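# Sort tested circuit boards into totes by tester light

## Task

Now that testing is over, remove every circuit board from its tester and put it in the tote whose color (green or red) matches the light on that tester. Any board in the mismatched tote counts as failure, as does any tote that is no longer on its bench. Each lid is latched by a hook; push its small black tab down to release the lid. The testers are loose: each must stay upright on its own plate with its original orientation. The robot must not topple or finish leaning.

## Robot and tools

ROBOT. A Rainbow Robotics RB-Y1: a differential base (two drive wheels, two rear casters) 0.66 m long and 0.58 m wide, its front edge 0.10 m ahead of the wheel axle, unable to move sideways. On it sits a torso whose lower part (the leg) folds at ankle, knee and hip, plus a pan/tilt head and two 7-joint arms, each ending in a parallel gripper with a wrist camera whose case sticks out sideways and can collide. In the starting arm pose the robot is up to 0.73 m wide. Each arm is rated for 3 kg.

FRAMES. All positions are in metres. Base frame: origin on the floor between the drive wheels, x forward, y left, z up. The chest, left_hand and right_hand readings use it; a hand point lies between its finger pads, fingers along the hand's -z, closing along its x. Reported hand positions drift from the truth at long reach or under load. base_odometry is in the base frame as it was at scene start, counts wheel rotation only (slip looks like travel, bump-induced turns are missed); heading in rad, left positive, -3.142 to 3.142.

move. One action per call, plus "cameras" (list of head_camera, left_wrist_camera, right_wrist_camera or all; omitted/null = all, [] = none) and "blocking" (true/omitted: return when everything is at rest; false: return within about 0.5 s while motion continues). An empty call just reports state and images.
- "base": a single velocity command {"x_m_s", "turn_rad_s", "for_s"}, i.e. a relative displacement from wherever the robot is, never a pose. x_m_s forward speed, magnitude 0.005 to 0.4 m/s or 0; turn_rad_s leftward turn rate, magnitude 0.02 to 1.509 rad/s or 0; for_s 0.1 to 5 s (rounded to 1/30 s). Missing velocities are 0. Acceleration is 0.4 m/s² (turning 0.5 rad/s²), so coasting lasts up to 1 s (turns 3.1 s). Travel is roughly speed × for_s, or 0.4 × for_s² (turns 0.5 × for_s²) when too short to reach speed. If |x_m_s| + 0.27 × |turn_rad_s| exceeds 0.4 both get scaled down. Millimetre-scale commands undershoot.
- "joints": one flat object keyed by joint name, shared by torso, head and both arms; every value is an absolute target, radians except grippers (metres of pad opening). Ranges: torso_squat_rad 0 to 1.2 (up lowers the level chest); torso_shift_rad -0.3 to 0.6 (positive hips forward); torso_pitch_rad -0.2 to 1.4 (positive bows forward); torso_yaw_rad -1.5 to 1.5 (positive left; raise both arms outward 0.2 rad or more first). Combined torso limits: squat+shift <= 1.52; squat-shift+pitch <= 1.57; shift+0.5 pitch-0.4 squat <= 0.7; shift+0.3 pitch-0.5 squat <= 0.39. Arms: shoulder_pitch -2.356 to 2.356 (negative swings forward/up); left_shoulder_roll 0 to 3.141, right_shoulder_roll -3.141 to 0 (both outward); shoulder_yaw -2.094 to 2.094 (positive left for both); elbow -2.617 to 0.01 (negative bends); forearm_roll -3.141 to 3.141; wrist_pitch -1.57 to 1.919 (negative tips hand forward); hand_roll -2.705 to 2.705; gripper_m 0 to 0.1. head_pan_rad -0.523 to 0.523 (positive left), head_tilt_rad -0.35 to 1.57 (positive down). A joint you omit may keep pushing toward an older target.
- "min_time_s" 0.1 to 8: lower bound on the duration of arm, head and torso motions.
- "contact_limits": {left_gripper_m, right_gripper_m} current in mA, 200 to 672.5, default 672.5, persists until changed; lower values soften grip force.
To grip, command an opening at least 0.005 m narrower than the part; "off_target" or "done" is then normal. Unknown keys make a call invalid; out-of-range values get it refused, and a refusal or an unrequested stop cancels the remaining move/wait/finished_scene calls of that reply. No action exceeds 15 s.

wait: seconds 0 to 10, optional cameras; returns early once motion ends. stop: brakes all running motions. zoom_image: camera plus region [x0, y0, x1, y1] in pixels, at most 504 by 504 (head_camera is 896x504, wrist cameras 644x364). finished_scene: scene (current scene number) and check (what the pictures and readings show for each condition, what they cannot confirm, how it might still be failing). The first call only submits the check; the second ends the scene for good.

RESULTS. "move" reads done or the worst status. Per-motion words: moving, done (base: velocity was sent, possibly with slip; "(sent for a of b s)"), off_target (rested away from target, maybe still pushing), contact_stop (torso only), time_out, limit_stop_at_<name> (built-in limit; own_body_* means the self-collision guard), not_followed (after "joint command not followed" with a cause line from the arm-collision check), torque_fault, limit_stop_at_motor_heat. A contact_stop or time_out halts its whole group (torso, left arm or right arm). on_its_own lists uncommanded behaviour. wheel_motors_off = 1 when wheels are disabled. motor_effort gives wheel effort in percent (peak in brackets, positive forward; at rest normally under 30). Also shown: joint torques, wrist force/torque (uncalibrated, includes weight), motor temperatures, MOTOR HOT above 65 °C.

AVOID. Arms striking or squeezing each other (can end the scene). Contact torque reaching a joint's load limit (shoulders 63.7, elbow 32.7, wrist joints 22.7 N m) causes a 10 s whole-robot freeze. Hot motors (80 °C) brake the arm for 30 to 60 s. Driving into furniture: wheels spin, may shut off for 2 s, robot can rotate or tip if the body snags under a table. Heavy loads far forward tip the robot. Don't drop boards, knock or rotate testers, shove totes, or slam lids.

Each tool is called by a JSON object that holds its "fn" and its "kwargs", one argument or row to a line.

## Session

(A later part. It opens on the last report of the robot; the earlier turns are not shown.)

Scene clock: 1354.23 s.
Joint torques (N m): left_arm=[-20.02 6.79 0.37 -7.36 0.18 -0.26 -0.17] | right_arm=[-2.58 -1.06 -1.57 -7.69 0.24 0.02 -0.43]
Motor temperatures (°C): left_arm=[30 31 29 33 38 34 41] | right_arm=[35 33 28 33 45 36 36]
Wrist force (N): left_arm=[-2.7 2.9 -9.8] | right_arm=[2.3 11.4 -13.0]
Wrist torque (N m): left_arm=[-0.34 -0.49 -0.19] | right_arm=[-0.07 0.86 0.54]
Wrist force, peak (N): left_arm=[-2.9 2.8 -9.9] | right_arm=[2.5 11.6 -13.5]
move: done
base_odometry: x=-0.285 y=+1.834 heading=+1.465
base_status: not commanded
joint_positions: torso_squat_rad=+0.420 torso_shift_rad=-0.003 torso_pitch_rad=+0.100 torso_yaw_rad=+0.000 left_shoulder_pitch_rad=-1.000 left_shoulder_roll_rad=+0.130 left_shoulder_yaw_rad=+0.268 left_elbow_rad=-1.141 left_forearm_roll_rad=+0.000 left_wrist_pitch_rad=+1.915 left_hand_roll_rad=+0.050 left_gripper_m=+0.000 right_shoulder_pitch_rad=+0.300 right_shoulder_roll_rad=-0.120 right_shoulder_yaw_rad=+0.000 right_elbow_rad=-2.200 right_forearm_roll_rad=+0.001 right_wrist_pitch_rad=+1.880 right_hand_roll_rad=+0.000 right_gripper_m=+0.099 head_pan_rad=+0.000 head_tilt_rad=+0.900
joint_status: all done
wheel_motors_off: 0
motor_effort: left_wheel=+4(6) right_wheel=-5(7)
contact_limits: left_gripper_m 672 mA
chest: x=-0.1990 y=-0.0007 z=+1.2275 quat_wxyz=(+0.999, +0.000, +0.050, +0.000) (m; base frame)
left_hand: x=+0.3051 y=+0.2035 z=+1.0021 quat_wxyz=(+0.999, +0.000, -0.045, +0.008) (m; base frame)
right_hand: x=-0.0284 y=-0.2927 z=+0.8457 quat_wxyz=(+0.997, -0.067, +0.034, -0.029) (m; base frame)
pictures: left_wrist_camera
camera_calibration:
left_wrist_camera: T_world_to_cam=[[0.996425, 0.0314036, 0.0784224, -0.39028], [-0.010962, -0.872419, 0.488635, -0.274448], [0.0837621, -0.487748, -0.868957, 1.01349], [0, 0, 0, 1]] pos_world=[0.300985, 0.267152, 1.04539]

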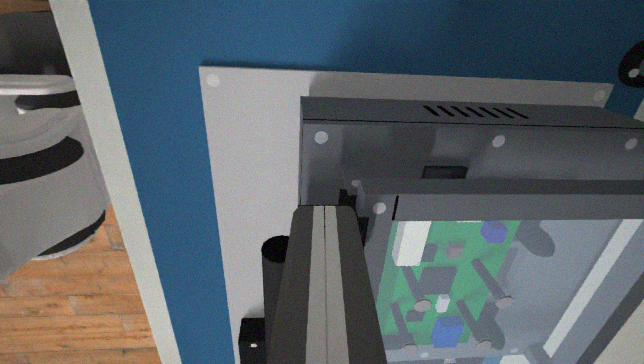

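{"fn": "move", "kwargs": {
  "joints": {"left_shoulder_pitch_rad":-0.985},
  "cameras": []
}}

{"fn": "move", "kwargs": {
  "joints": {"torso_squat_rad":0.49},
  "cameras": ["left_wrist_camera"]
}}

{"fn": "zoom_image", "kwargs": {
  "camera": "left_wrist_camera",
  "region": [180, 60, 480, 300]
}}

Scene clock: 1363.57 s.
Joint torques (N m): left_arm=[-20.46 6.62 0.44 -7.78 0.22 -0.26 -0.29] | right_arm=[-2.39 -0.92 -1.47 -7.77 0.23 0.02 -0.4]
Motor temperatures (°C): left_arm=[30 31 29 33 38 34 41] | right_arm=[35 33 28 33 45 36 36]
Wrist force (N): left_arm=[-2.6 2.8 -9.6] | right_arm=[2.9 11.5 -13.0]
Wrist torque (N m): left_arm=[-0.31 -0.51 -0.19] | right_arm=[-0.08 0.89 0.50]
Wrist force, peak (N): left_arm=[-3.4 3.2 -10.9] | right_arm=[2.7 11.6 -13.3]
move: done
base_odometry: x=-0.285 y=+1.834 heading=+1.465
base_status: not commanded
joint_positions: torso_squat_rad=+0.420 torso_shift_rad=-0.003 torso_pitch_rad=+0.100 torso_yaw_rad=+0.000 left_shoulder_pitch_rad=-0.985 left_shoulder_roll_rad=+0.130 left_shoulder_yaw_rad=+0.268 left_elbow_rad=-1.141 left_forearm_roll_rad=+0.000 left_wrist_pitch_rad=+1.915 left_hand_roll_rad=+0.050 left_gripper_m=+0.000 right_shoulder_pitch_rad=+0.300 right_shoulder_roll_rad=-0.120 right_shoulder_yaw_rad=+0.000 right_elbow_rad=-2.200 right_forearm_roll_rad=+0.001 right_wrist_pitch_rad=+1.880 right_hand_roll_rad=+0.000 right_gripper_m=+0.099 head_pan_rad=+0.000 head_tilt_rad=+0.900
joint_status: all done
wheel_motors_off: 0
motor_effort: left_wheel=+6(7) right_wheel=-5(6)
contact_limits: left_gripper_m 672 mA
chest: x=-0.1989 y=-0.0007 z=+1.2275 quat_wxyz=(+0.999, +0.000, +0.050, +0.000) (m; base frame)
left_hand: x=+0.3007 y=+0.2063 z=+0.9950 quat_wxyz=(+0.999, +0.001, -0.038, +0.011) (m; base frame)
right_hand: x=-0.0284 y=-0.2927 z=+0.8457 quat_wxyz=(+0.997, -0.067, +0.034, -0.029) (m; base frame)
pictures: none
No camera images: "cameras" was empty.

Scene clock: 1364.53 s.
Joint torques (N m): left_arm=[-20.81 3.3 0.38 -7.51 1.7 -1.16 -0.17] | right_arm=[-2.67 -0.98 -1.58 -7.72 0.22 -0.05 -0.3]
Motor temperatures (°C): left_arm=[30 31 29 33 38 34 41] | right_arm=[35 33 28 33 45 36 36]
Wrist force (N): left_arm=[-6.0 10.3 -5.5] | right_arm=[2.8 11.3 -12.9]
Wrist torque (N m): left_arm=[-0.19 -0.44 -0.24] | right_arm=[-0.04 0.93 0.52]
Wrist force, peak (N): left_arm=[-11.2 9.6 0.5] | right_arm=[3.0 11.8 -13.2]
move: done
base_odometry: x=-0.285 y=+1.834 heading=+1.465
base_status: not commanded
joint_positions: torso_squat_rad=+0.490 torso_shift_rad=-0.003 torso_pitch_rad=+0.100 torso_yaw_rad=+0.000 left_shoulder_pitch_rad=-0.985 left_shoulder_roll_rad=+0.131 left_shoulder_yaw_rad=+0.268 left_elbow_rad=-1.141 left_forearm_roll_rad=-0.001 left_wrist_pitch_rad=+1.915 left_hand_roll_rad=+0.050 left_gripper_m=+0.000 right_shoulder_pitch_rad=+0.300 right_shoulder_roll_rad=-0.120 right_shoulder_yaw_rad=+0.000 right_elbow_rad=-2.200 right_forearm_roll_rad=+0.001 right_wrist_pitch_rad=+1.880 right_hand_roll_rad=+0.000 right_gripper_m=+0.099 head_pan_rad=+0.000 head_tilt_rad=+0.900
joint_status: all done
wheel_motors_off: 0
motor_effort: left_wheel=+6(7) right_wheel=-6(7)
contact_limits: left_gripper_m 672 mA
chest: x=-0.1990 y=-0.0007 z=+1.2060 quat_wxyz=(+0.999, +0.000, +0.050, +0.000) (m; base frame)
left_hand: x=+0.3007 y=+0.2069 z=+0.9737 quat_wxyz=(+0.999, +0.001, -0.038, +0.011) (m; base frame)
right_hand: x=-0.0283 y=-0.2927 z=+0.8242 quat_wxyz=(+0.997, -0.067, +0.034, -0.029) (m; base frame)
pictures: left_wrist_camera
camera_calibration:
left_wrist_camera: T_world_to_cam=[[0.997227, 0.0373258, 0.064385, -0.371616], [0.00120047, -0.873088, 0.487561, -0.260192], [0.0744124, -0.486131, -0.870712, 0.994994], [0, 0, 0, 1]] pos_world=[0.296858, 0.270398, 1.01714]

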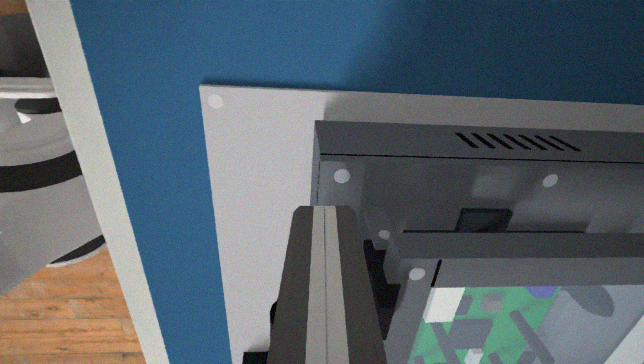

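Scaled by 1.680 from the camera's 644x364 image, which has a finer 920x520 frame.

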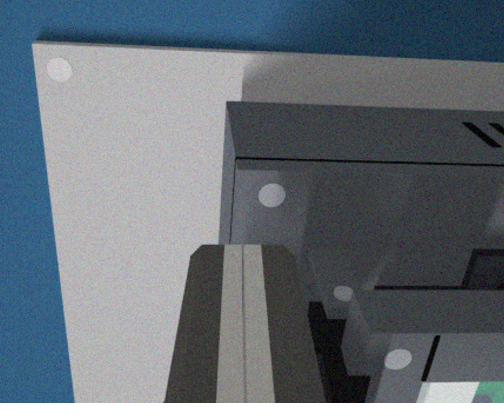

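{"fn": "zoom_image", "kwargs": {
  "camera": "left_wrist_camera",
  "region": [260, 200, 440, 364]
}}

{"fn": "move", "kwargs": {
  "joints": {"torso_squat_rad":0.42},
  "cameras": ["head_camera"]
}}

{"fn": "zoom_image", "kwargs": {
  "camera": "head_camera",
  "region": [130, 80, 330, 260]
}}

Scaled by 2.800 from the camera's 644x364 image, which has a finer 920x520 frame.

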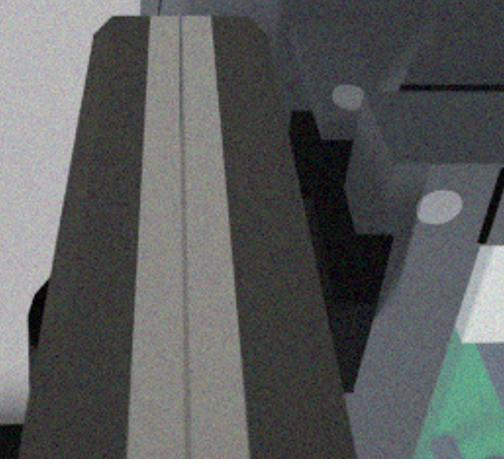

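Scene clock: 1373.93 s.
Joint torques (N m): left_arm=[-20.82 4.4 0.27 -7.7 0.39 -0.49 -0.25] | right_arm=[-2.44 -1.16 -1.56 -7.76 0.33 -0.03 -0.28]
Motor temperatures (°C): left_arm=[30 31 29 33 38 34 41] | right_arm=[35 33 28 33 45 36 36]
Wrist force (N): left_arm=[-2.6 2.9 -9.8] | right_arm=[2.6 11.3 -13.0]
Wrist torque (N m): left_arm=[-0.32 -0.50 -0.20] | right_arm=[-0.04 0.88 0.54]
Wrist force, peak (N): left_arm=[-2.4 8.6 -12.2] | right_arm=[2.9 11.9 -13.3]
move: done
base_odometry: x=-0.285 y=+1.834 heading=+1.465
base_status: not commanded
joint_positions: torso_squat_rad=+0.420 torso_shift_rad=-0.003 torso_pitch_rad=+0.100 torso_yaw_rad=+0.000 left_shoulder_pitch_rad=-0.985 left_shoulder_roll_rad=+0.130 left_shoulder_yaw_rad=+0.268 left_elbow_rad=-1.141 left_forearm_roll_rad=+0.000 left_wrist_pitch_rad=+1.915 left_hand_roll_rad=+0.050 left_gripper_m=+0.000 right_shoulder_pitch_rad=+0.300 right_shoulder_roll_rad=-0.120 right_shoulder_yaw_rad=+0.000 right_elbow_rad=-2.200 right_forearm_roll_rad=+0.001 right_wrist_pitch_rad=+1.880 right_hand_roll_rad=+0.000 right_gripper_m=+0.099 head_pan_rad=+0.000 head_tilt_rad=+0.900
joint_status: all done
wheel_motors_off: 0
motor_effort: left_wheel=+7(7) right_wheel=-6(7)
contact_limits: left_gripper_m 672 mA
chest: x=-0.1989 y=-0.0007 z=+1.2275 quat_wxyz=(+0.999, +0.000, +0.050, +0.000) (m; base frame)
left_hand: x=+0.3007 y=+0.2066 z=+0.9950 quat_wxyz=(+0.999, +0.001, -0.038, +0.011) (m; base frame)
right_hand: x=-0.0283 y=-0.2927 z=+0.8457 quat_wxyz=(+0.997, -0.067, +0.034, -0.029) (m; base frame)
pictures: head_camera
camera_calibration:
head_camera: T_world_to_cam=[[0.033068, -0.99875, 0.0374912, -0.0507107], [-0.818785, -0.0485828, -0.572041, 0.745143], [0.573147, -0.011781, -0.819368, 1.19606], [0, 0, 0, 1]] pos_world=[-0.0737305, -0.000355438, 1.40817]

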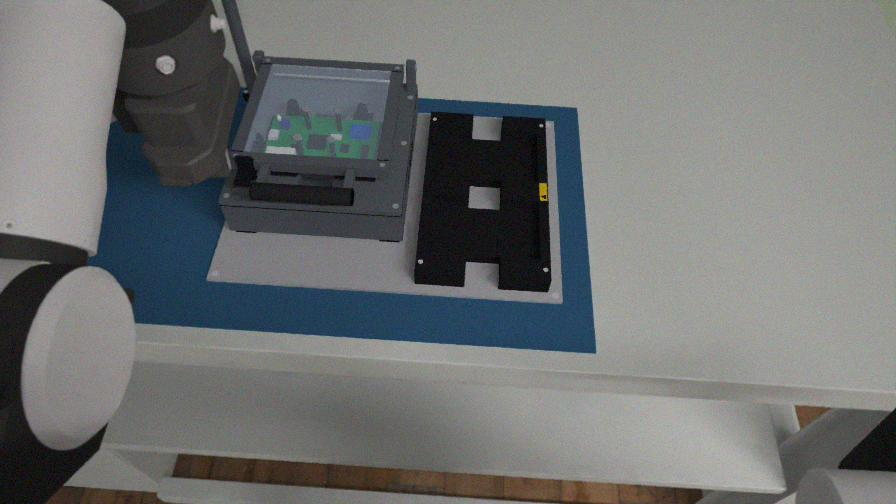

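Scaled by 2.520 from the camera's 896x504 image, which has a finer 1280x720 frame.

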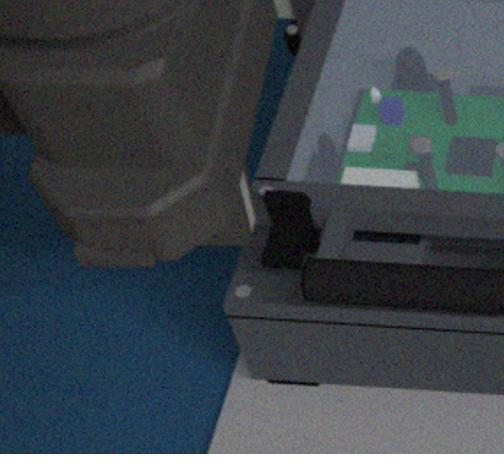

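{"fn": "move", "kwargs": {
  "joints": {"left_shoulder_roll_rad":0.104,"left_shoulder_pitch_rad":-0.978},
  "cameras": []
}}

{"fn": "move", "kwargs": {
  "joints": {"torso_squat_rad":0.48},
  "cameras": ["head_camera","left_wrist_camera"]
}}

{"fn": "zoom_image", "kwargs": {
  "camera": "head_camera",
  "region": [130, 50, 330, 230]
}}

{"fn": "zoom_image", "kwargs": {
  "camera": "left_wrist_camera",
  "region": [220, 160, 440, 364]
}}

Scene clock: 1385.33 s.
Joint torques (N m): left_arm=[-20.48 5.46 0.13 -7.84 0.26 -0.35 -0.19] | right_arm=[-2.27 -1.07 -1.54 -7.74 0.28 -0.05 -0.47]
Motor temperatures (°C): left_arm=[30 31 29 33 38 34 41] | right_arm=[35 33 28 33 45 36 36]
Wrist force (N): left_arm=[-2.7 2.8 -9.6] | right_arm=[2.5 11.3 -13.2]
Wrist torque (N m): left_arm=[-0.33 -0.51 -0.18] | right_arm=[-0.06 0.85 0.53]
Wrist force, peak (N): left_arm=[-3.3 2.0 -10.6] | right_arm=[2.8 11.7 -13.3]
move: done
base_odometry: x=-0.285 y=+1.834 heading=+1.465
base_status: not commanded
joint_positions: torso_squat_rad=+0.420 torso_shift_rad=-0.003 torso_pitch_rad=+0.100 torso_yaw_rad=+0.000 left_shoulder_pitch_rad=-0.978 left_shoulder_roll_rad=+0.104 left_shoulder_yaw_rad=+0.268 left_elbow_rad=-1.141 left_forearm_roll_rad=+0.000 left_wrist_pitch_rad=+1.915 left_hand_roll_rad=+0.050 left_gripper_m=+0.000 right_shoulder_pitch_rad=+0.300 right_shoulder_roll_rad=-0.120 right_shoulder_yaw_rad=+0.000 right_elbow_rad=-2.200 right_forearm_roll_rad=+0.001 right_wrist_pitch_rad=+1.880 right_hand_roll_rad=+0.000 right_gripper_m=+0.099 head_pan_rad=+0.000 head_tilt_rad=+0.900
joint_status: all done
wheel_motors_off: 0
motor_effort: left_wheel=+7(7) right_wheel=-6(8)
contact_limits: left_gripper_m 672 mA
chest: x=-0.1989 y=-0.0007 z=+1.2275 quat_wxyz=(+0.999, +0.000, +0.050, +0.000) (m; base frame)
left_hand: x=+0.2960 y=+0.1933 z=+0.9884 quat_wxyz=(+0.999, -0.008, -0.031, +0.003) (m; base frame)
right_hand: x=-0.0284 y=-0.2927 z=+0.8457 quat_wxyz=(+0.997, -0.067, +0.034, -0.029) (m; base frame)
pictures: none
No camera images: "cameras" was empty.

Scene clock: 1386.27 s.
Joint torques (N m): left_arm=[-8.52 2.5 0.19 -1.17 0.54 -3.5 -0.25] | right_arm=[-2.63 -0.93 -1.27 -7.7 0.22 0.06 -0.37]
Motor temperatures (°C): left_arm=[30 31 29 33 38 34 41] | right_arm=[35 33 28 33 45 36 36]
Wrist force (N): left_arm=[-16.7 5.4 31.4] | right_arm=[3.0 11.4 -13.2]
Wrist torque (N m): left_arm=[-0.21 -0.34 -0.17] | right_arm=[-0.09 0.92 0.52]
Wrist force, peak (N): left_arm=[-18.1 5.3 37.3] | right_arm=[2.8 11.6 -13.5]
move: done
base_odometry: x=-0.285 y=+1.834 heading=+1.465
base_status: not commanded
joint_positions: torso_squat_rad=+0.480 torso_shift_rad=-0.003 torso_pitch_rad=+0.098 torso_yaw_rad=+0.000 left_shoulder_pitch_rad=-0.981 left_shoulder_roll_rad=+0.105 left_shoulder_yaw_rad=+0.268 left_elbow_rad=-1.143 left_forearm_roll_rad=+0.000 left_wrist_pitch_rad=+1.916 left_hand_roll_rad=+0.050 left_gripper_m=+0.000 right_shoulder_pitch_rad=+0.300 right_shoulder_roll_rad=-0.120 right_shoulder_yaw_rad=+0.000 right_elbow_rad=-2.200 right_forearm_roll_rad=+0.001 right_wrist_pitch_rad=+1.880 right_hand_roll_rad=+0.000 right_gripper_m=+0.099 head_pan_rad=+0.000 head_tilt_rad=+0.900
joint_status: all done
wheel_motors_off: 0
motor_effort: left_wheel=+7(9) right_wheel=-5(6)
contact_limits: left_gripper_m 672 mA
chest: x=-0.1998 y=-0.0008 z=+1.2093 quat_wxyz=(+0.999, +0.001, +0.049, +0.000) (m; base frame)
left_hand: x=+0.2965 y=+0.1932 z=+0.9729 quat_wxyz=(+0.999, -0.007, -0.034, +0.003) (m; base frame)
right_hand: x=-0.0286 y=-0.2927 z=+0.8276 quat_wxyz=(+0.997, -0.067, +0.033, -0.029) (m; base frame)
pictures: head_camera, left_wrist_camera
camera_calibration:
head_camera: T_world_to_cam=[[0.0330569, -0.998758, 0.0372914, -0.0498596], [-0.817817, -0.0484788, -0.573433, 0.735816], [0.574528, -0.0115416, -0.818403, 1.1807], [0, 0, 0, 1]] pos_world=[-0.074936, -0.000498918, 1.39009]
left_wrist_camera: T_world_to_cam=[[0.99826, 0.020878, 0.055144, -0.355025], [-0.00962421, -0.86498, 0.501713, -0.283908], [0.0581733, -0.501371, -0.863275, 0.988489], [0, 0, 0, 1]] pos_world=[0.294171, 0.257437, 1.01536]

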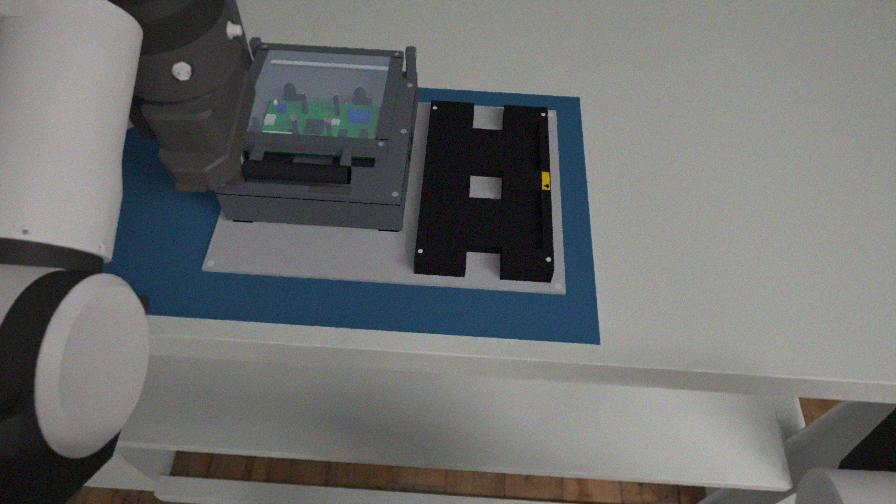

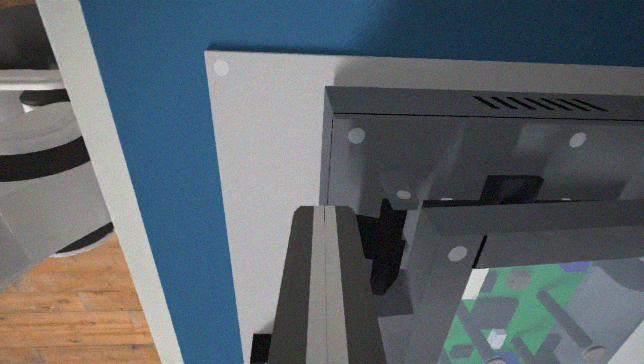

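Scaled by 2.520 from the camera's 896x504 image, which has a finer 1280x720 frame.

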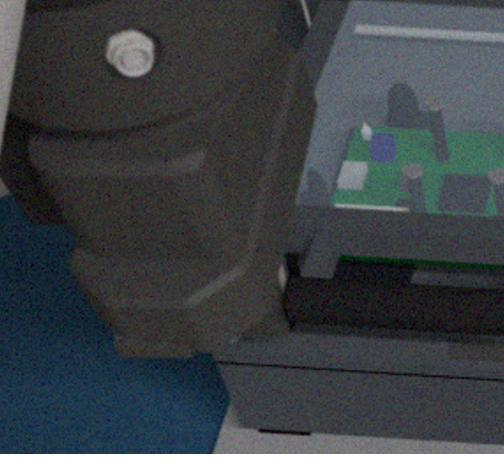

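Scaled by 2.291 from the camera's 644x364 image, which has a finer 920x520 frame.

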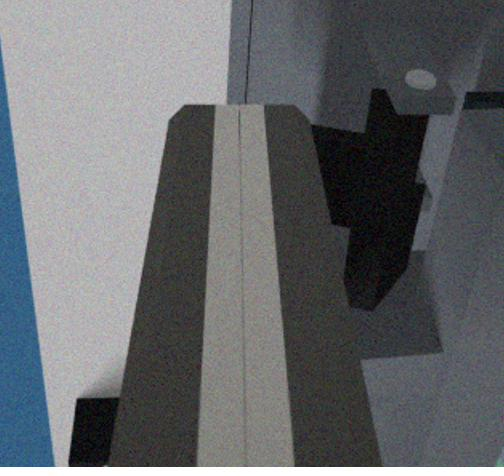

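{"fn": "move", "kwargs": {
  "joints": {"torso_pitch_rad":0,"torso_squat_rad":0.3},
  "cameras": []
}}

{"fn": "move", "kwargs": {
  "joints": {"left_shoulder_roll_rad":0.42},
  "cameras": ["head_camera"]
}}

{"fn": "zoom_image", "kwargs": {
  "camera": "head_camera",
  "region": [200, 60, 460, 280]
}}

Scene clock: 1395.17 s.
Joint torques (N m): left_arm=[-20.41 4.53 0.31 -7.05 0.4 -0.65 -0.2] | right_arm=[-4.17 -0.91 -1.59 -7.74 0.26 -0.15 -0.34]
Motor temperatures (°C): left_arm=[30 31 29 33 38 35 41] | right_arm=[35 33 28 33 45 36 36]
Wrist force (N): left_arm=[-3.2 2.8 -9.7] | right_arm=[2.2 11.4 -13.1]
Wrist torque (N m): left_arm=[-0.34 -0.53 -0.21] | right_arm=[-0.08 0.88 0.51]
Wrist force, peak (N): left_arm=[-17.4 5.1 32.6] | right_arm=[2.9 11.8 -13.4]
move: done
base_odometry: x=-0.285 y=+1.834 heading=+1.465
base_status: not commanded
joint_positions: torso_squat_rad=+0.300 torso_shift_rad=-0.003 torso_pitch_rad=+0.000 torso_yaw_rad=+0.000 left_shoulder_pitch_rad=-0.978 left_shoulder_roll_rad=+0.104 left_shoulder_yaw_rad=+0.268 left_elbow_rad=-1.141 left_forearm_roll_rad=+0.000 left_wrist_pitch_rad=+1.915 left_hand_roll_rad=+0.050 left_gripper_m=+0.000 right_shoulder_pitch_rad=+0.300 right_shoulder_roll_rad=-0.120 right_shoulder_yaw_rad=+0.000 right_elbow_rad=-2.200 right_forearm_roll_rad=+0.001 right_wrist_pitch_rad=+1.880 right_hand_roll_rad=+0.000 right_gripper_m=+0.099 head_pan_rad=+0.000 head_tilt_rad=+0.900
joint_status: all done
wheel_motors_off: 0
motor_effort: left_wheel=+7(8) right_wheel=-6(6)
contact_limits: left_gripper_m 672 mA
chest: x=-0.2299 y=-0.0008 z=+1.2587 quat_wxyz=(+1.000, +0.001, +0.000, +0.000) (m; base frame)
left_hand: x=+0.2865 y=+0.1933 z=+1.0704 quat_wxyz=(+0.997, -0.008, -0.081, +0.002) (m; base frame)
right_hand: x=-0.0221 y=-0.2928 z=+0.8957 quat_wxyz=(+0.997, -0.066, -0.016, -0.033) (m; base frame)
pictures: none
No camera images: "cameras" was empty.

Scene clock: 1396.43 s.
Joint torques (N m): left_arm=[-20.36 8.63 1.13 -7.21 0.07 -0.75 -0.33] | right_arm=[-4.24 -0.94 -1.49 -7.73 0.26 -0.28 -0.39]
Motor temperatures (°C): left_arm=[30 31 29 33 38 35 41] | right_arm=[35 33 28 33 45 36 36]
Wrist force (N): left_arm=[-4.3 1.8 -9.2] | right_arm=[1.9 11.2 -12.8]
Wrist torque (N m): left_arm=[-0.30 -0.63 -0.23] | right_arm=[-0.05 0.84 0.53]
Wrist force, peak (N): left_arm=[-3.8 1.8 -10.1] | right_arm=[2.0 11.3 -13.4]
move: done
base_odometry: x=-0.285 y=+1.834 heading=+1.465
base_status: not commanded
joint_positions: torso_squat_rad=+0.300 torso_shift_rad=-0.003 torso_pitch_rad=+0.000 torso_yaw_rad=+0.000 left_shoulder_pitch_rad=-0.978 left_shoulder_roll_rad=+0.420 left_shoulder_yaw_rad=+0.268 left_elbow_rad=-1.141 left_forearm_roll_rad=+0.000 left_wrist_pitch_rad=+1.915 left_hand_roll_rad=+0.050 left_gripper_m=+0.000 right_shoulder_pitch_rad=+0.300 right_shoulder_roll_rad=-0.120 right_shoulder_yaw_rad=+0.000 right_elbow_rad=-2.200 right_forearm_roll_rad=+0.001 right_wrist_pitch_rad=+1.880 right_hand_roll_rad=+0.000 right_gripper_m=+0.099 head_pan_rad=+0.000 head_tilt_rad=+0.900
joint_status: all done
wheel_motors_off: 0
motor_effort: left_wheel=+6(8) right_wheel=-5(8)
contact_limits: left_gripper_m 672 mA
chest: x=-0.2299 y=-0.0007 z=+1.2587 quat_wxyz=(+1.000, +0.000, +0.000, +0.000) (m; base frame)
left_hand: x=+0.2933 y=+0.3651 z=+1.1281 quat_wxyz=(+0.981, +0.090, -0.126, +0.117) (m; base frame)
right_hand: x=-0.0221 y=-0.2928 z=+0.8957 quat_wxyz=(+0.997, -0.066, -0.016, -0.033) (m; base frame)
pictures: head_camera
camera_calibration:
head_camera: T_world_to_cam=[[0.0290696, -0.998753, 0.0405934, -0.0557135], [-0.757527, -0.0485078, -0.650999, 0.851015], [0.652156, -0.0118263, -0.757993, 1.18024], [0, 0, 0, 1]] pos_world=[-0.123415, -0.000405238, 1.45089]

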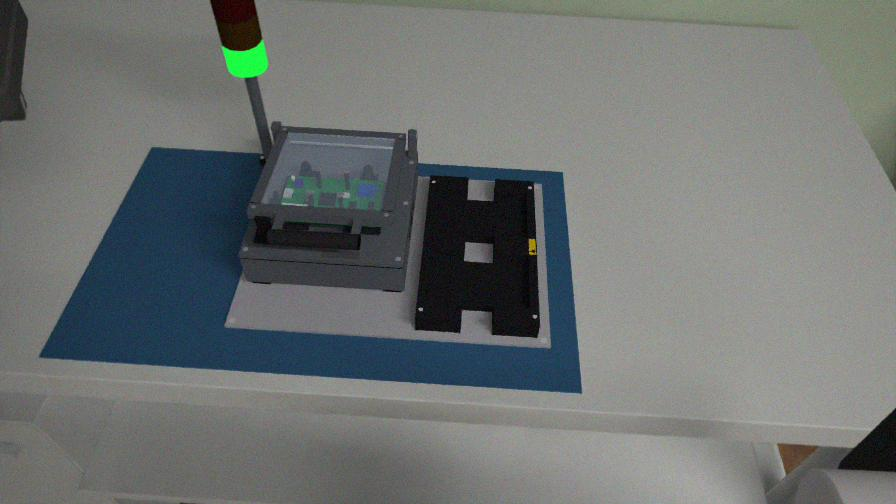

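Scaled by 1.938 from the camera's 896x504 image, which has a finer 1280x720 frame.

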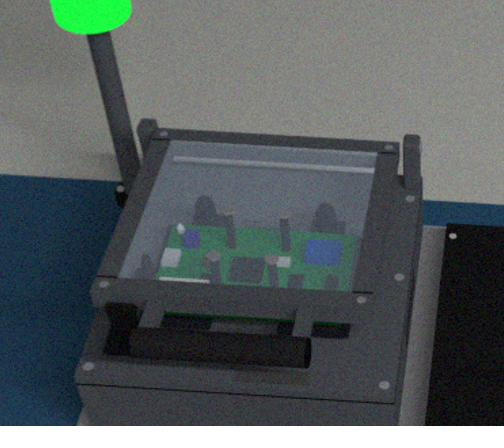

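{"fn": "move", "kwargs": {
  "joints": {"left_shoulder_pitch_rad":0.457,"left_shoulder_roll_rad":0.25,"left_shoulder_yaw_rad":-0.15,"left_elbow_rad":-2.176,"left_wrist_pitch_rad":0.394,"left_hand_roll_rad":0},
  "cameras": []
}}

{"fn": "move", "kwargs": {
  "joints": {"torso_squat_rad":0.35,"left_shoulder_pitch_rad":0.195,"left_shoulder_roll_rad":0.054,"left_shoulder_yaw_rad":-0.314,"left_elbow_rad":-1.679,"left_wrist_pitch_rad":0.136},
  "cameras": ["head_camera","left_wrist_camera"]
}}

Scene clock: 1408.23 s.
Joint torques (N m): left_arm=[-3.82 1.14 2.07 -9.38 0.07 -1.69 -0.17] | right_arm=[-4.36 -0.94 -1.6 -7.81 0.27 -0.23 -0.35]
Motor temperatures (°C): left_arm=[30 31 29 33 38 35 41] | right_arm=[35 33 28 33 45 36 36]
Wrist force (N): left_arm=[-8.5 1.4 -4.9] | right_arm=[2.0 11.3 -13.0]
Wrist torque (N m): left_arm=[-0.24 -0.84 -0.16] | right_arm=[-0.06 0.85 0.52]
Wrist force, peak (N): left_arm=[-5.6 1.5 -9.4] | right_arm=[2.2 11.5 -13.2]
move: done
base_odometry: x=-0.285 y=+1.834 heading=+1.465
base_status: not commanded
joint_positions: torso_squat_rad=+0.300 torso_shift_rad=-0.003 torso_pitch_rad=+0.000 torso_yaw_rad=+0.000 left_shoulder_pitch_rad=+0.457 left_shoulder_roll_rad=+0.250 left_shoulder_yaw_rad=-0.150 left_elbow_rad=-2.176 left_forearm_roll_rad=+0.000 left_wrist_pitch_rad=+0.394 left_hand_roll_rad=+0.000 left_gripper_m=+0.000 right_shoulder_pitch_rad=+0.300 right_shoulder_roll_rad=-0.120 right_shoulder_yaw_rad=+0.000 right_elbow_rad=-2.200 right_forearm_roll_rad=+0.001 right_wrist_pitch_rad=+1.880 right_hand_roll_rad=+0.000 right_gripper_m=+0.099 head_pan_rad=+0.000 head_tilt_rad=+0.900
joint_status: all done
wheel_motors_off: 0
motor_effort: left_wheel=+5(7) right_wheel=-5(7)
contact_limits: left_gripper_m 672 mA
chest: x=-0.2299 y=-0.0008 z=+1.2587 quat_wxyz=(+1.000, +0.000, +0.000, +0.000) (m; base frame)
left_hand: x=+0.1561 y=+0.2448 z=+1.0279 quat_wxyz=(+0.786, +0.049, -0.608, -0.096) (m; base frame)
right_hand: x=-0.0221 y=-0.2928 z=+0.8957 quat_wxyz=(+0.997, -0.066, -0.016, -0.033) (m; base frame)
pictures: none
No camera images: "cameras" was empty.

Scene clock: 1409.87 s.
Joint torques (N m): left_arm=[-7.17 -2.01 0.44 -9.08 0.27 -1.78 -0.16] | right_arm=[-4.36 -1.12 -1.38 -7.62 0.19 -0.18 -0.4]
Motor temperatures (°C): left_arm=[30 31 29 33 38 35 41] | right_arm=[35 33 28 33 45 36 36]
Wrist force (N): left_arm=[-8.3 3.0 -4.9] | right_arm=[2.2 11.2 -12.9]
Wrist torque (N m): left_arm=[-0.35 -0.82 -0.18] | right_arm=[-0.05 0.88 0.52]
Wrist force, peak (N): left_arm=[-9.5 2.9 -5.7] | right_arm=[2.0 11.3 -13.3]
move: done
base_odometry: x=-0.285 y=+1.834 heading=+1.465
base_status: not commanded
joint_positions: torso_squat_rad=+0.350 torso_shift_rad=-0.003 torso_pitch_rad=+0.000 torso_yaw_rad=+0.000 left_shoulder_pitch_rad=+0.195 left_shoulder_roll_rad=+0.054 left_shoulder_yaw_rad=-0.314 left_elbow_rad=-1.679 left_forearm_roll_rad=+0.000 left_wrist_pitch_rad=+0.136 left_hand_roll_rad=+0.000 left_gripper_m=+0.000 right_shoulder_pitch_rad=+0.300 right_shoulder_roll_rad=-0.120 right_shoulder_yaw_rad=+0.000 right_elbow_rad=-2.200 right_forearm_roll_rad=+0.001 right_wrist_pitch_rad=+1.880 right_hand_roll_rad=+0.000 right_gripper_m=+0.099 head_pan_rad=+0.000 head_tilt_rad=+0.900
joint_status: all done
wheel_motors_off: 0
motor_effort: left_wheel=+5(8) right_wheel=-6(7)
contact_limits: left_gripper_m 672 mA
chest: x=-0.2299 y=-0.0007 z=+1.2475 quat_wxyz=(+1.000, +0.000, +0.000, +0.000) (m; base frame)
left_hand: x=+0.2109 y=+0.1059 z=+0.9481 quat_wxyz=(+0.774, -0.078, -0.620, -0.099) (m; base frame)
right_hand: x=-0.0220 y=-0.2928 z=+0.8845 quat_wxyz=(+0.997, -0.066, -0.016, -0.033) (m; base frame)
pictures: head_camera, left_wrist_camera
camera_calibration:
head_camera: T_world_to_cam=[[0.0290242, -0.998755, 0.0405816, -0.0552537], [-0.757526, -0.0484657, -0.651003, 0.843765], [0.652159, -0.0118468, -0.75799, 1.17175], [0, 0, 0, 1]] pos_world=[-0.123386, -0.000409748, 1.43971]
left_wrist_camera: T_world_to_cam=[[0.226856, -0.0436611, 0.972949, -0.967015], [-0.675201, -0.726998, 0.124808, 0.135353], [0.701883, -0.68525, -0.194404, 0.177903], [0, 0, 0, 1]] pos_world=[0.185897, 0.178089, 0.958548]

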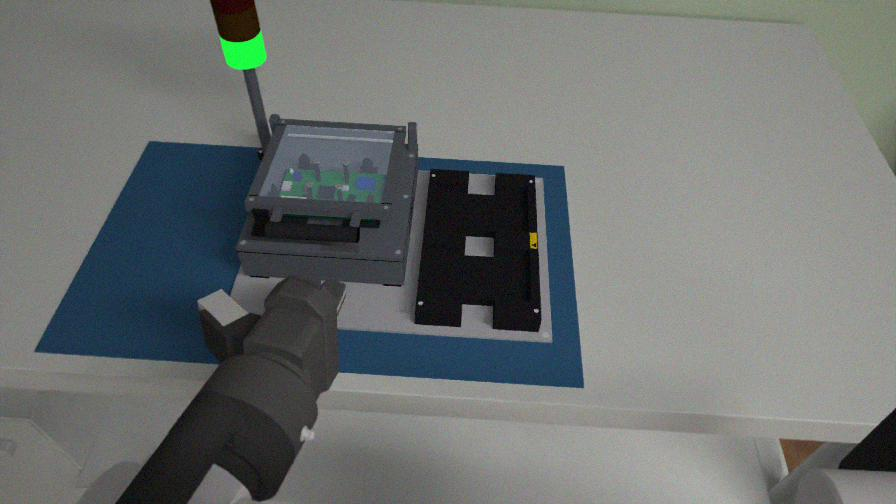

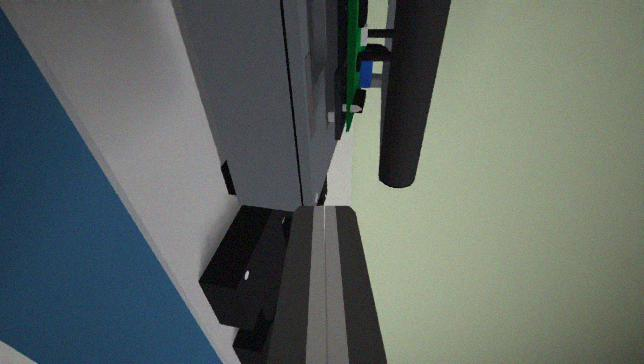

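{"fn": "move", "kwargs": {
  "joints": {"torso_yaw_rad":0.11},
  "cameras": []
}}

{"fn": "move", "kwargs": {
  "joints": {"left_shoulder_pitch_rad":-0.016,"left_shoulder_roll_rad":0,"left_shoulder_yaw_rad":-0.246,"left_elbow_rad":-1.466,"left_wrist_pitch_rad":0.131},
  "min_time_s": 2,
  "cameras": ["head_camera","left_wrist_camera"]
}}

{"fn": "zoom_image", "kwargs": {
  "camera": "head_camera",
  "region": [180, 100, 420, 320]
}}

Scene clock: 1425.40 s.
Joint torques (N m): left_arm=[-7.3 -1.73 0.32 -8.96 0.24 -1.78 -0.22] | right_arm=[-4 -0.93 -1.62 -7.65 0.19 -0.24 -0.41]
Motor temperatures (°C): left_arm=[30 31 29 33 38 35 41] | right_arm=[35 33 28 33 45 36 36]
Wrist force (N): left_arm=[-8.2 3.0 -4.9] | right_arm=[2.0 11.4 -12.8]
Wrist torque (N m): left_arm=[-0.35 -0.83 -0.17] | right_arm=[-0.07 0.85 0.51]
Wrist force, peak (N): left_arm=[-8.5 3.3 -5.1] | right_arm=[2.0 11.6 -13.3]
move: done
base_odometry: x=-0.285 y=+1.834 heading=+1.465
base_status: not commanded
joint_positions: torso_squat_rad=+0.350 torso_shift_rad=-0.003 torso_pitch_rad=+0.000 torso_yaw_rad=+0.110 left_shoulder_pitch_rad=+0.195 left_shoulder_roll_rad=+0.054 left_shoulder_yaw_rad=-0.314 left_elbow_rad=-1.679 left_forearm_roll_rad=+0.000 left_wrist_pitch_rad=+0.136 left_hand_roll_rad=+0.000 left_gripper_m=+0.000 right_shoulder_pitch_rad=+0.300 right_shoulder_roll_rad=-0.120 right_shoulder_yaw_rad=+0.000 right_elbow_rad=-2.200 right_forearm_roll_rad=+0.001 right_wrist_pitch_rad=+1.880 right_hand_roll_rad=+0.000 right_gripper_m=+0.099 head_pan_rad=+0.000 head_tilt_rad=+0.900
joint_status: all done
wheel_motors_off: 0
motor_effort: left_wheel=+6(7) right_wheel=-6(6)
contact_limits: left_gripper_m 672 mA
chest: x=-0.2299 y=-0.0007 z=+1.2475 quat_wxyz=(+0.998, +0.000, +0.000, +0.055) (m; base frame)
left_hand: x=+0.1965 y=+0.1537 z=+0.9481 quat_wxyz=(+0.779, -0.044, -0.624, -0.056) (m; base frame)
right_hand: x=+0.0088 y=-0.2682 z=+0.8846 quat_wxyz=(+0.997, -0.065, -0.020, +0.022) (m; base frame)
pictures: none
No camera images: "cameras" was empty.

Scene clock: 1427.70 s.
Joint torques (N m): left_arm=[-11.56 -4.11 1.32 -8.54 0.21 -2.2 -0.2] | right_arm=[-4.39 -1.06 -1.76 -7.73 0.26 -0.16 -0.36]
Motor temperatures (°C): left_arm=[30 31 29 33 38 35 41] | right_arm=[35 33 28 33 45 36 36]
Wrist force (N): left_arm=[-8.3 2.8 -5.2] | right_arm=[2.0 11.3 -13.3]
Wrist torque (N m): left_arm=[-0.30 -0.81 -0.16] | right_arm=[-0.06 0.85 0.49]
Wrist force, peak (N): left_arm=[-8.8 2.8 -5.1] | right_arm=[2.0 11.7 -13.2]
move: done
base_odometry: x=-0.285 y=+1.834 heading=+1.465
base_status: not commanded
joint_positions: torso_squat_rad=+0.350 torso_shift_rad=-0.003 torso_pitch_rad=+0.000 torso_yaw_rad=+0.110 left_shoulder_pitch_rad=-0.016 left_shoulder_roll_rad=+0.000 left_shoulder_yaw_rad=-0.246 left_elbow_rad=-1.466 left_forearm_roll_rad=+0.000 left_wrist_pitch_rad=+0.131 left_hand_roll_rad=+0.000 left_gripper_m=+0.000 right_shoulder_pitch_rad=+0.300 right_shoulder_roll_rad=-0.120 right_shoulder_yaw_rad=+0.000 right_elbow_rad=-2.200 right_forearm_roll_rad=+0.001 right_wrist_pitch_rad=+1.880 right_hand_roll_rad=+0.000 right_gripper_m=+0.099 head_pan_rad=+0.000 head_tilt_rad=+0.900
joint_status: all done
wheel_motors_off: 0
motor_effort: left_wheel=+5(7) right_wheel=-5(8)
contact_limits: left_gripper_m 672 mA
chest: x=-0.2299 y=-0.0007 z=+1.2475 quat_wxyz=(+0.998, +0.000, +0.000, +0.055) (m; base frame)
left_hand: x=+0.2532 y=+0.1474 z=+0.9476 quat_wxyz=(+0.779, -0.042, -0.623, -0.057) (m; base frame)
right_hand: x=+0.0088 y=-0.2682 z=+0.8846 quat_wxyz=(+0.997, -0.065, -0.020, +0.022) (m; base frame)
pictures: head_camera, left_wrist_camera
camera_calibration:
head_camera: T_world_to_cam=[[0.138553, -0.989522, 0.0406002, -0.0300915], [-0.747552, -0.131386, -0.651079, 0.846092], [0.649592, 0.0598585, -0.757923, 1.17113], [0, 0, 0, 1]] pos_world=[-0.124087, 0.011287, 1.43972]
left_wrist_camera: T_world_to_cam=[[0.23077, -0.022437, 0.97275, -0.978283], [-0.590786, -0.797589, 0.121758, 0.186042], [0.773122, -0.602784, -0.197315, 0.14915], [0, 0, 0, 1]] pos_world=[0.220357, 0.216341, 0.958402]

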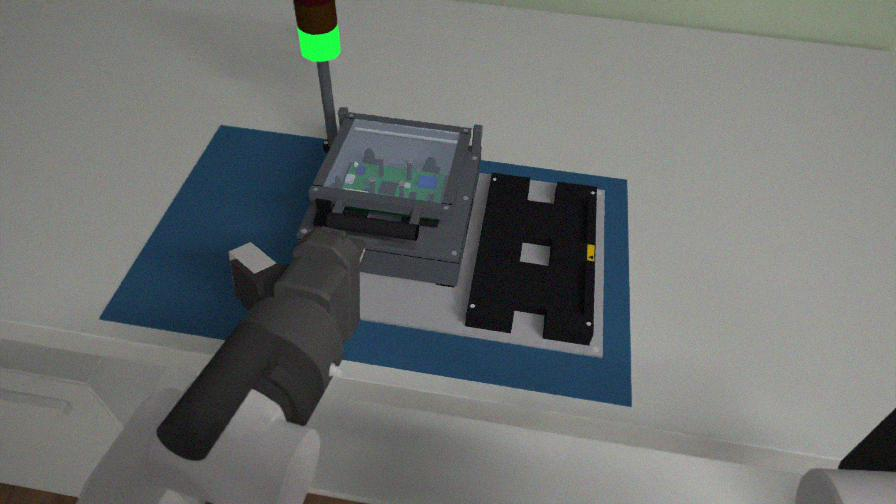

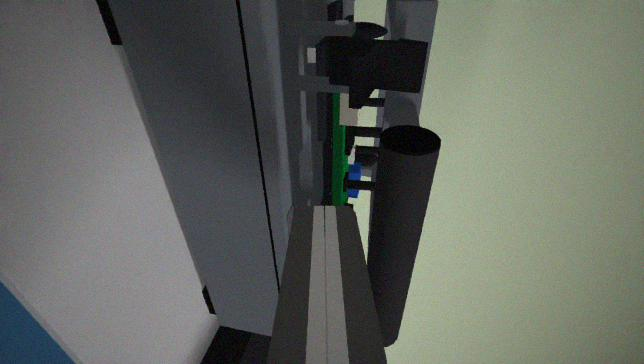

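Scaled by 2.100 from the camera's 896x504 image, which has a finer 1280x720 frame.

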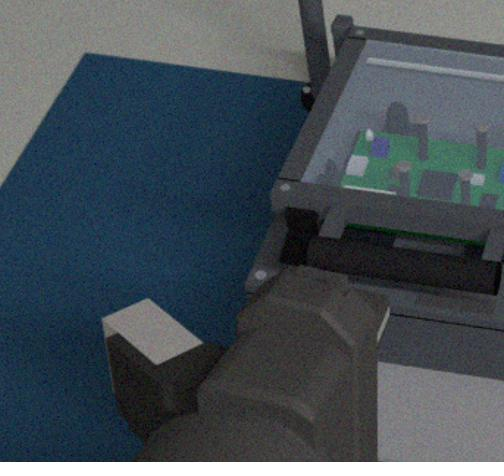

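{"fn": "move", "kwargs": {
  "joints": {"left_shoulder_pitch_rad":-0.12,"left_shoulder_yaw_rad":-0.195,"left_elbow_rad":-1.655,"left_wrist_pitch_rad":0.42},
  "min_time_s": 2,
  "cameras": ["head_camera","left_wrist_camera"]
}}

Scene clock: 1434.30 s.
Joint torques (N m): left_arm=[-15.53 -3.37 2.23 -12.24 0.24 -2.63 -0.26] | right_arm=[-4.22 -0.94 -1.36 -7.69 0.25 -0.26 -0.26]
Motor temperatures (°C): left_arm=[30 31 29 33 38 35 41] | right_arm=[35 33 28 33 45 36 36]
Wrist force (N): left_arm=[-12.2 1.7 -5.3] | right_arm=[2.0 11.0 -13.0]
Wrist torque (N m): left_arm=[-0.36 -0.69 -0.12] | right_arm=[-0.02 0.84 0.52]
Wrist force, peak (N): left_arm=[-14.6 2.0 -2.2] | right_arm=[2.4 11.5 -13.2]
move: done
base_odometry: x=-0.285 y=+1.834 heading=+1.465
base_status: not commanded
joint_positions: torso_squat_rad=+0.350 torso_shift_rad=-0.003 torso_pitch_rad=+0.000 torso_yaw_rad=+0.110 left_shoulder_pitch_rad=-0.119 left_shoulder_roll_rad=+0.000 left_shoulder_yaw_rad=-0.195 left_elbow_rad=-1.654 left_forearm_roll_rad=+0.000 left_wrist_pitch_rad=+0.420 left_hand_roll_rad=+0.000 left_gripper_m=+0.000 right_shoulder_pitch_rad=+0.300 right_shoulder_roll_rad=-0.120 right_shoulder_yaw_rad=+0.000 right_elbow_rad=-2.200 right_forearm_roll_rad=+0.001 right_wrist_pitch_rad=+1.880 right_hand_roll_rad=+0.000 right_gripper_m=+0.099 head_pan_rad=+0.000 head_tilt_rad=+0.900
joint_status: all done
wheel_motors_off: 0
motor_effort: left_wheel=+7(7) right_wheel=-5(7)
contact_limits: left_gripper_m 672 mA
chest: x=-0.2299 y=-0.0007 z=+1.2475 quat_wxyz=(+0.998, +0.000, +0.000, +0.055) (m; base frame)
left_hand: x=+0.2855 y=+0.1579 z=+1.0236 quat_wxyz=(+0.781, -0.029, -0.622, -0.057) (m; base frame)
right_hand: x=+0.0088 y=-0.2682 z=+0.8846 quat_wxyz=(+0.997, -0.065, -0.020, +0.022) (m; base frame)
pictures: head_camera, left_wrist_camera
camera_calibration:
head_camera: T_world_to_cam=[[0.138542, -0.989524, 0.0405974, -0.0300916], [-0.747566, -0.131377, -0.651065, 0.846075], [0.649578, 0.0598504, -0.757936, 1.17113], [0, 0, 0, 1]] pos_world=[-0.124077, 0.0112856, 1.43972]
left_wrist_camera: T_world_to_cam=[[0.234288, -0.0388293, 0.971391, -1.05644], [-0.576874, -0.809826, 0.106764, 0.217522], [0.782512, -0.585384, -0.212132, 0.155153], [0, 0, 0, 1]] pos_world=[0.251585, 0.225958, 1.03591]

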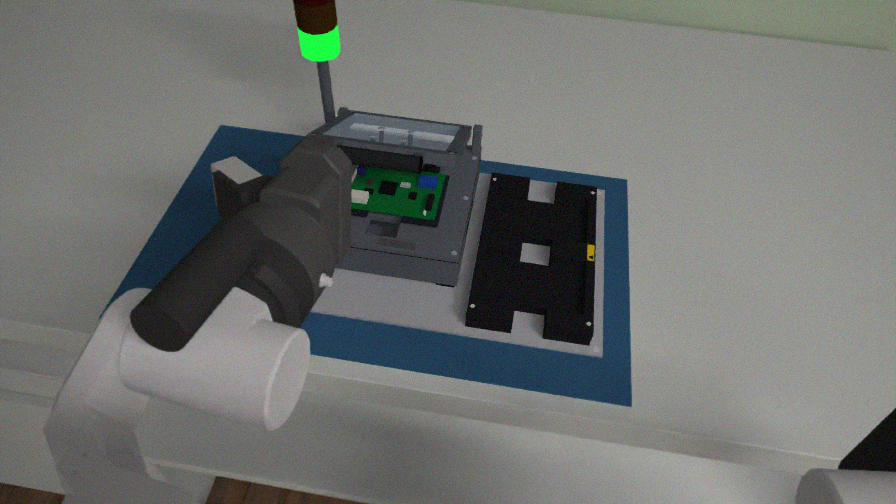

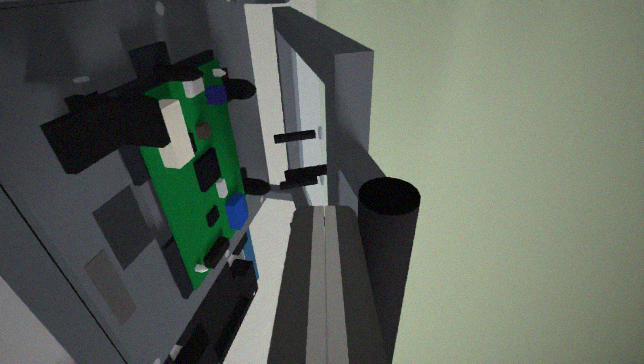

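Lid rising beautifully.

{"fn": "move", "kwargs": {
  "joints": {"left_shoulder_pitch_rad":-0.355,"left_shoulder_yaw_rad":-0.086,"left_elbow_rad":-1.5535,"left_wrist_pitch_rad":0.5375},
  "min_time_s": 2,
  "cameras": ["head_camera"]
}}

{"fn": "move", "kwargs": {
  "joints": {"left_shoulder_pitch_rad":-0.612,"left_shoulder_yaw_rad":0.0,"left_elbow_rad":-1.255,"left_wrist_pitch_rad":0.477},
  "min_time_s": 2,
  "cameras": ["head_camera"]
}}

Scene clock: 1441.73 s.
Joint torques (N m): left_arm=[-17.46 -1.38 1.76 -9.06 0.17 -1.84 -0.25] | right_arm=[-4.35 -0.84 -1.3 -7.64 0.19 -0.21 -0.37]
Motor temperatures (°C): left_arm=[30 31 29 34 38 35 41] | right_arm=[35 33 28 33 45 36 36]
Wrist force (N): left_arm=[-9.1 2.5 -4.2] | right_arm=[2.0 11.2 -13.2]
Wrist torque (N m): left_arm=[-0.32 -0.80 -0.16] | right_arm=[-0.04 0.86 0.52]
Wrist force, peak (N): left_arm=[-12.5 1.8 -5.7] | right_arm=[2.3 11.5 -13.3]
move: done
base_odometry: x=-0.285 y=+1.834 heading=+1.465
base_status: not commanded
joint_positions: torso_squat_rad=+0.350 torso_shift_rad=-0.003 torso_pitch_rad=+0.000 torso_yaw_rad=+0.110 left_shoulder_pitch_rad=-0.355 left_shoulder_roll_rad=+0.000 left_shoulder_yaw_rad=-0.086 left_elbow_rad=-1.554 left_forearm_roll_rad=+0.000 left_wrist_pitch_rad=+0.537 left_hand_roll_rad=+0.000 left_gripper_m=+0.000 right_shoulder_pitch_rad=+0.300 right_shoulder_roll_rad=-0.120 right_shoulder_yaw_rad=+0.000 right_elbow_rad=-2.200 right_forearm_roll_rad=+0.001 right_wrist_pitch_rad=+1.880 right_hand_roll_rad=+0.000 right_gripper_m=+0.099 head_pan_rad=+0.000 head_tilt_rad=+0.900
joint_status: all done
wheel_motors_off: 0
motor_effort: left_wheel=+5(7) right_wheel=-7(7)
contact_limits: left_gripper_m 672 mA
chest: x=-0.2299 y=-0.0007 z=+1.2475 quat_wxyz=(+0.998, +0.000, +0.000, +0.055) (m; base frame)
left_hand: x=+0.3413 y=+0.1763 z=+1.0747 quat_wxyz=(+0.780, -0.009, -0.623, -0.051) (m; base frame)
right_hand: x=+0.0088 y=-0.2682 z=+0.8846 quat_wxyz=(+0.997, -0.065, -0.020, +0.022) (m; base frame)
pictures: head_camera
camera_calibration:
head_camera: T_world_to_cam=[[0.138542, -0.989524, 0.0405975, -0.0300915], [-0.747566, -0.131377, -0.651065, 0.846075], [0.649578, 0.0598505, -0.757935, 1.17113], [0, 0, 0, 1]] pos_world=[-0.124077, 0.0112857, 1.43972]

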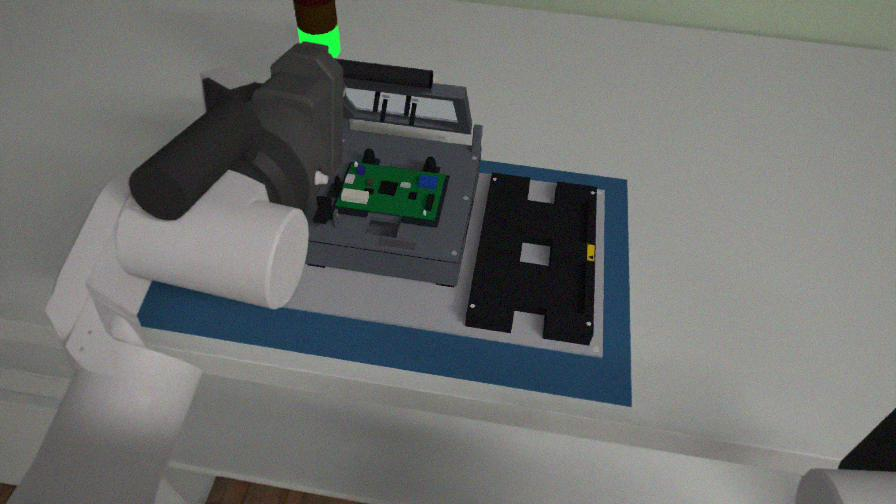

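Scene clock: 1444.03 s.
Joint torques (N m): left_arm=[-20.88 0.7 1.97 -9.45 0.24 -2.57 -0.22] | right_arm=[-4.2 -0.97 -1.51 -7.75 0.21 -0.22 -0.4]
Motor temperatures (°C): left_arm=[30 31 29 34 38 35 41] | right_arm=[35 33 28 33 45 36 36]
Wrist force (N): left_arm=[-9.9 2.1 -2.6] | right_arm=[2.0 11.2 -13.1]
Wrist torque (N m): left_arm=[-0.24 -0.84 -0.18] | right_arm=[-0.04 0.85 0.52]
Wrist force, peak (N): left_arm=[15.5 12.1 18.8] | right_arm=[1.6 11.4 -13.5]
move: done
base_odometry: x=-0.285 y=+1.834 heading=+1.465
base_status: not commanded
joint_positions: torso_squat_rad=+0.350 torso_shift_rad=-0.003 torso_pitch_rad=+0.000 torso_yaw_rad=+0.110 left_shoulder_pitch_rad=-0.612 left_shoulder_roll_rad=+0.000 left_shoulder_yaw_rad=+0.000 left_elbow_rad=-1.255 left_forearm_roll_rad=+0.000 left_wrist_pitch_rad=+0.477 left_hand_roll_rad=+0.000 left_gripper_m=+0.000 right_shoulder_pitch_rad=+0.300 right_shoulder_roll_rad=-0.120 right_shoulder_yaw_rad=+0.000 right_elbow_rad=-2.200 right_forearm_roll_rad=+0.001 right_wrist_pitch_rad=+1.880 right_hand_roll_rad=+0.000 right_gripper_m=+0.099 head_pan_rad=+0.000 head_tilt_rad=+0.900
joint_status: all done
wheel_motors_off: 0
motor_effort: left_wheel=+6(8) right_wheel=-7(8)
contact_limits: left_gripper_m 672 mA
chest: x=-0.2299 y=-0.0007 z=+1.2475 quat_wxyz=(+0.998, +0.000, +0.000, +0.055) (m; base frame)
left_hand: x=+0.4003 y=+0.1739 z=+1.0966 quat_wxyz=(+0.779, -0.004, -0.625, -0.053) (m; base frame)
right_hand: x=+0.0088 y=-0.2681 z=+0.8846 quat_wxyz=(+0.997, -0.065, -0.020, +0.022) (m; base frame)
pictures: head_camera
camera_calibration:
head_camera: T_world_to_cam=[[0.138566, -0.989521, 0.0405933, -0.0300796], [-0.747528, -0.13139, -0.651105, 0.846108], [0.649616, 0.0598766, -0.757901, 1.17112], [0, 0, 0, 1]] pos_world=[-0.124122, 0.0112825, 1.43972]

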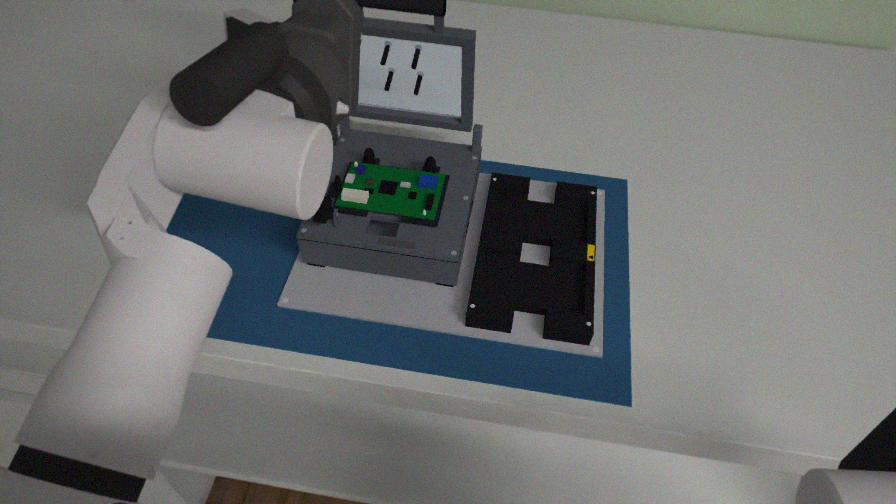

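{"fn": "move", "kwargs": {
  "joints": {"left_shoulder_pitch_rad":-0.752,"left_shoulder_yaw_rad":0.05,"left_elbow_rad":-1.03,"left_wrist_pitch_rad":0.377},
  "min_time_s": 2,
  "cameras": ["head_camera"]
}}

Scene clock: 1450.13 s.
Joint torques (N m): left_arm=[-22.53 2.4 1.7 -9.28 0.27 -2.5 -0.2] | right_arm=[-4.29 -1.29 -1.69 -7.72 0.21 -0.2 -0.39]
Motor temperatures (°C): left_arm=[30 31 29 34 38 35 41] | right_arm=[35 33 28 33 45 36 36]
Wrist force (N): left_arm=[-10.0 1.7 -2.9] | right_arm=[1.9 11.3 -13.2]
Wrist torque (N m): left_arm=[-0.24 -0.89 -0.17] | right_arm=[-0.07 0.85 0.53]
Wrist force, peak (N): left_arm=[-12.4 2.2 -3.0] | right_arm=[2.3 11.5 -13.3]
move: done
base_odometry: x=-0.285 y=+1.834 heading=+1.465
base_status: not commanded
joint_positions: torso_squat_rad=+0.350 torso_shift_rad=-0.003 torso_pitch_rad=+0.000 torso_yaw_rad=+0.110 left_shoulder_pitch_rad=-0.752 left_shoulder_roll_rad=+0.000 left_shoulder_yaw_rad=+0.050 left_elbow_rad=-1.030 left_forearm_roll_rad=+0.000 left_wrist_pitch_rad=+0.377 left_hand_roll_rad=+0.000 left_gripper_m=+0.000 right_shoulder_pitch_rad=+0.300 right_shoulder_roll_rad=-0.120 right_shoulder_yaw_rad=+0.000 right_elbow_rad=-2.200 right_forearm_roll_rad=+0.001 right_wrist_pitch_rad=+1.880 right_hand_roll_rad=+0.000 right_gripper_m=+0.099 head_pan_rad=+0.000 head_tilt_rad=+0.900
joint_status: all done
wheel_motors_off: 0
motor_effort: left_wheel=+6(7) right_wheel=-6(8)
contact_limits: left_gripper_m 672 mA
chest: x=-0.2299 y=-0.0007 z=+1.2475 quat_wxyz=(+0.998, +0.000, +0.000, +0.055) (m; base frame)
left_hand: x=+0.4293 y=+0.1701 z=+1.0989 quat_wxyz=(+0.777, -0.006, -0.627, -0.052) (m; base frame)
right_hand: x=+0.0088 y=-0.2682 z=+0.8846 quat_wxyz=(+0.997, -0.065, -0.020, +0.022) (m; base frame)
pictures: head_camera
camera_calibration:
head_camera: T_world_to_cam=[[0.138538, -0.989525, 0.0405972, -0.030088], [-0.747502, -0.131368, -0.65114, 0.846136], [0.649652, 0.0598612, -0.757871, 1.17111], [0, 0, 0, 1]] pos_world=[-0.124157, 0.0112784, 1.43972]

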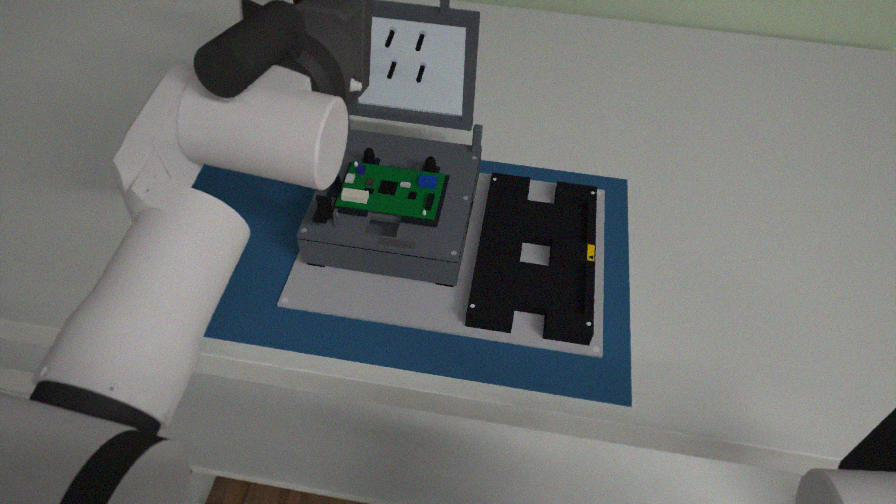

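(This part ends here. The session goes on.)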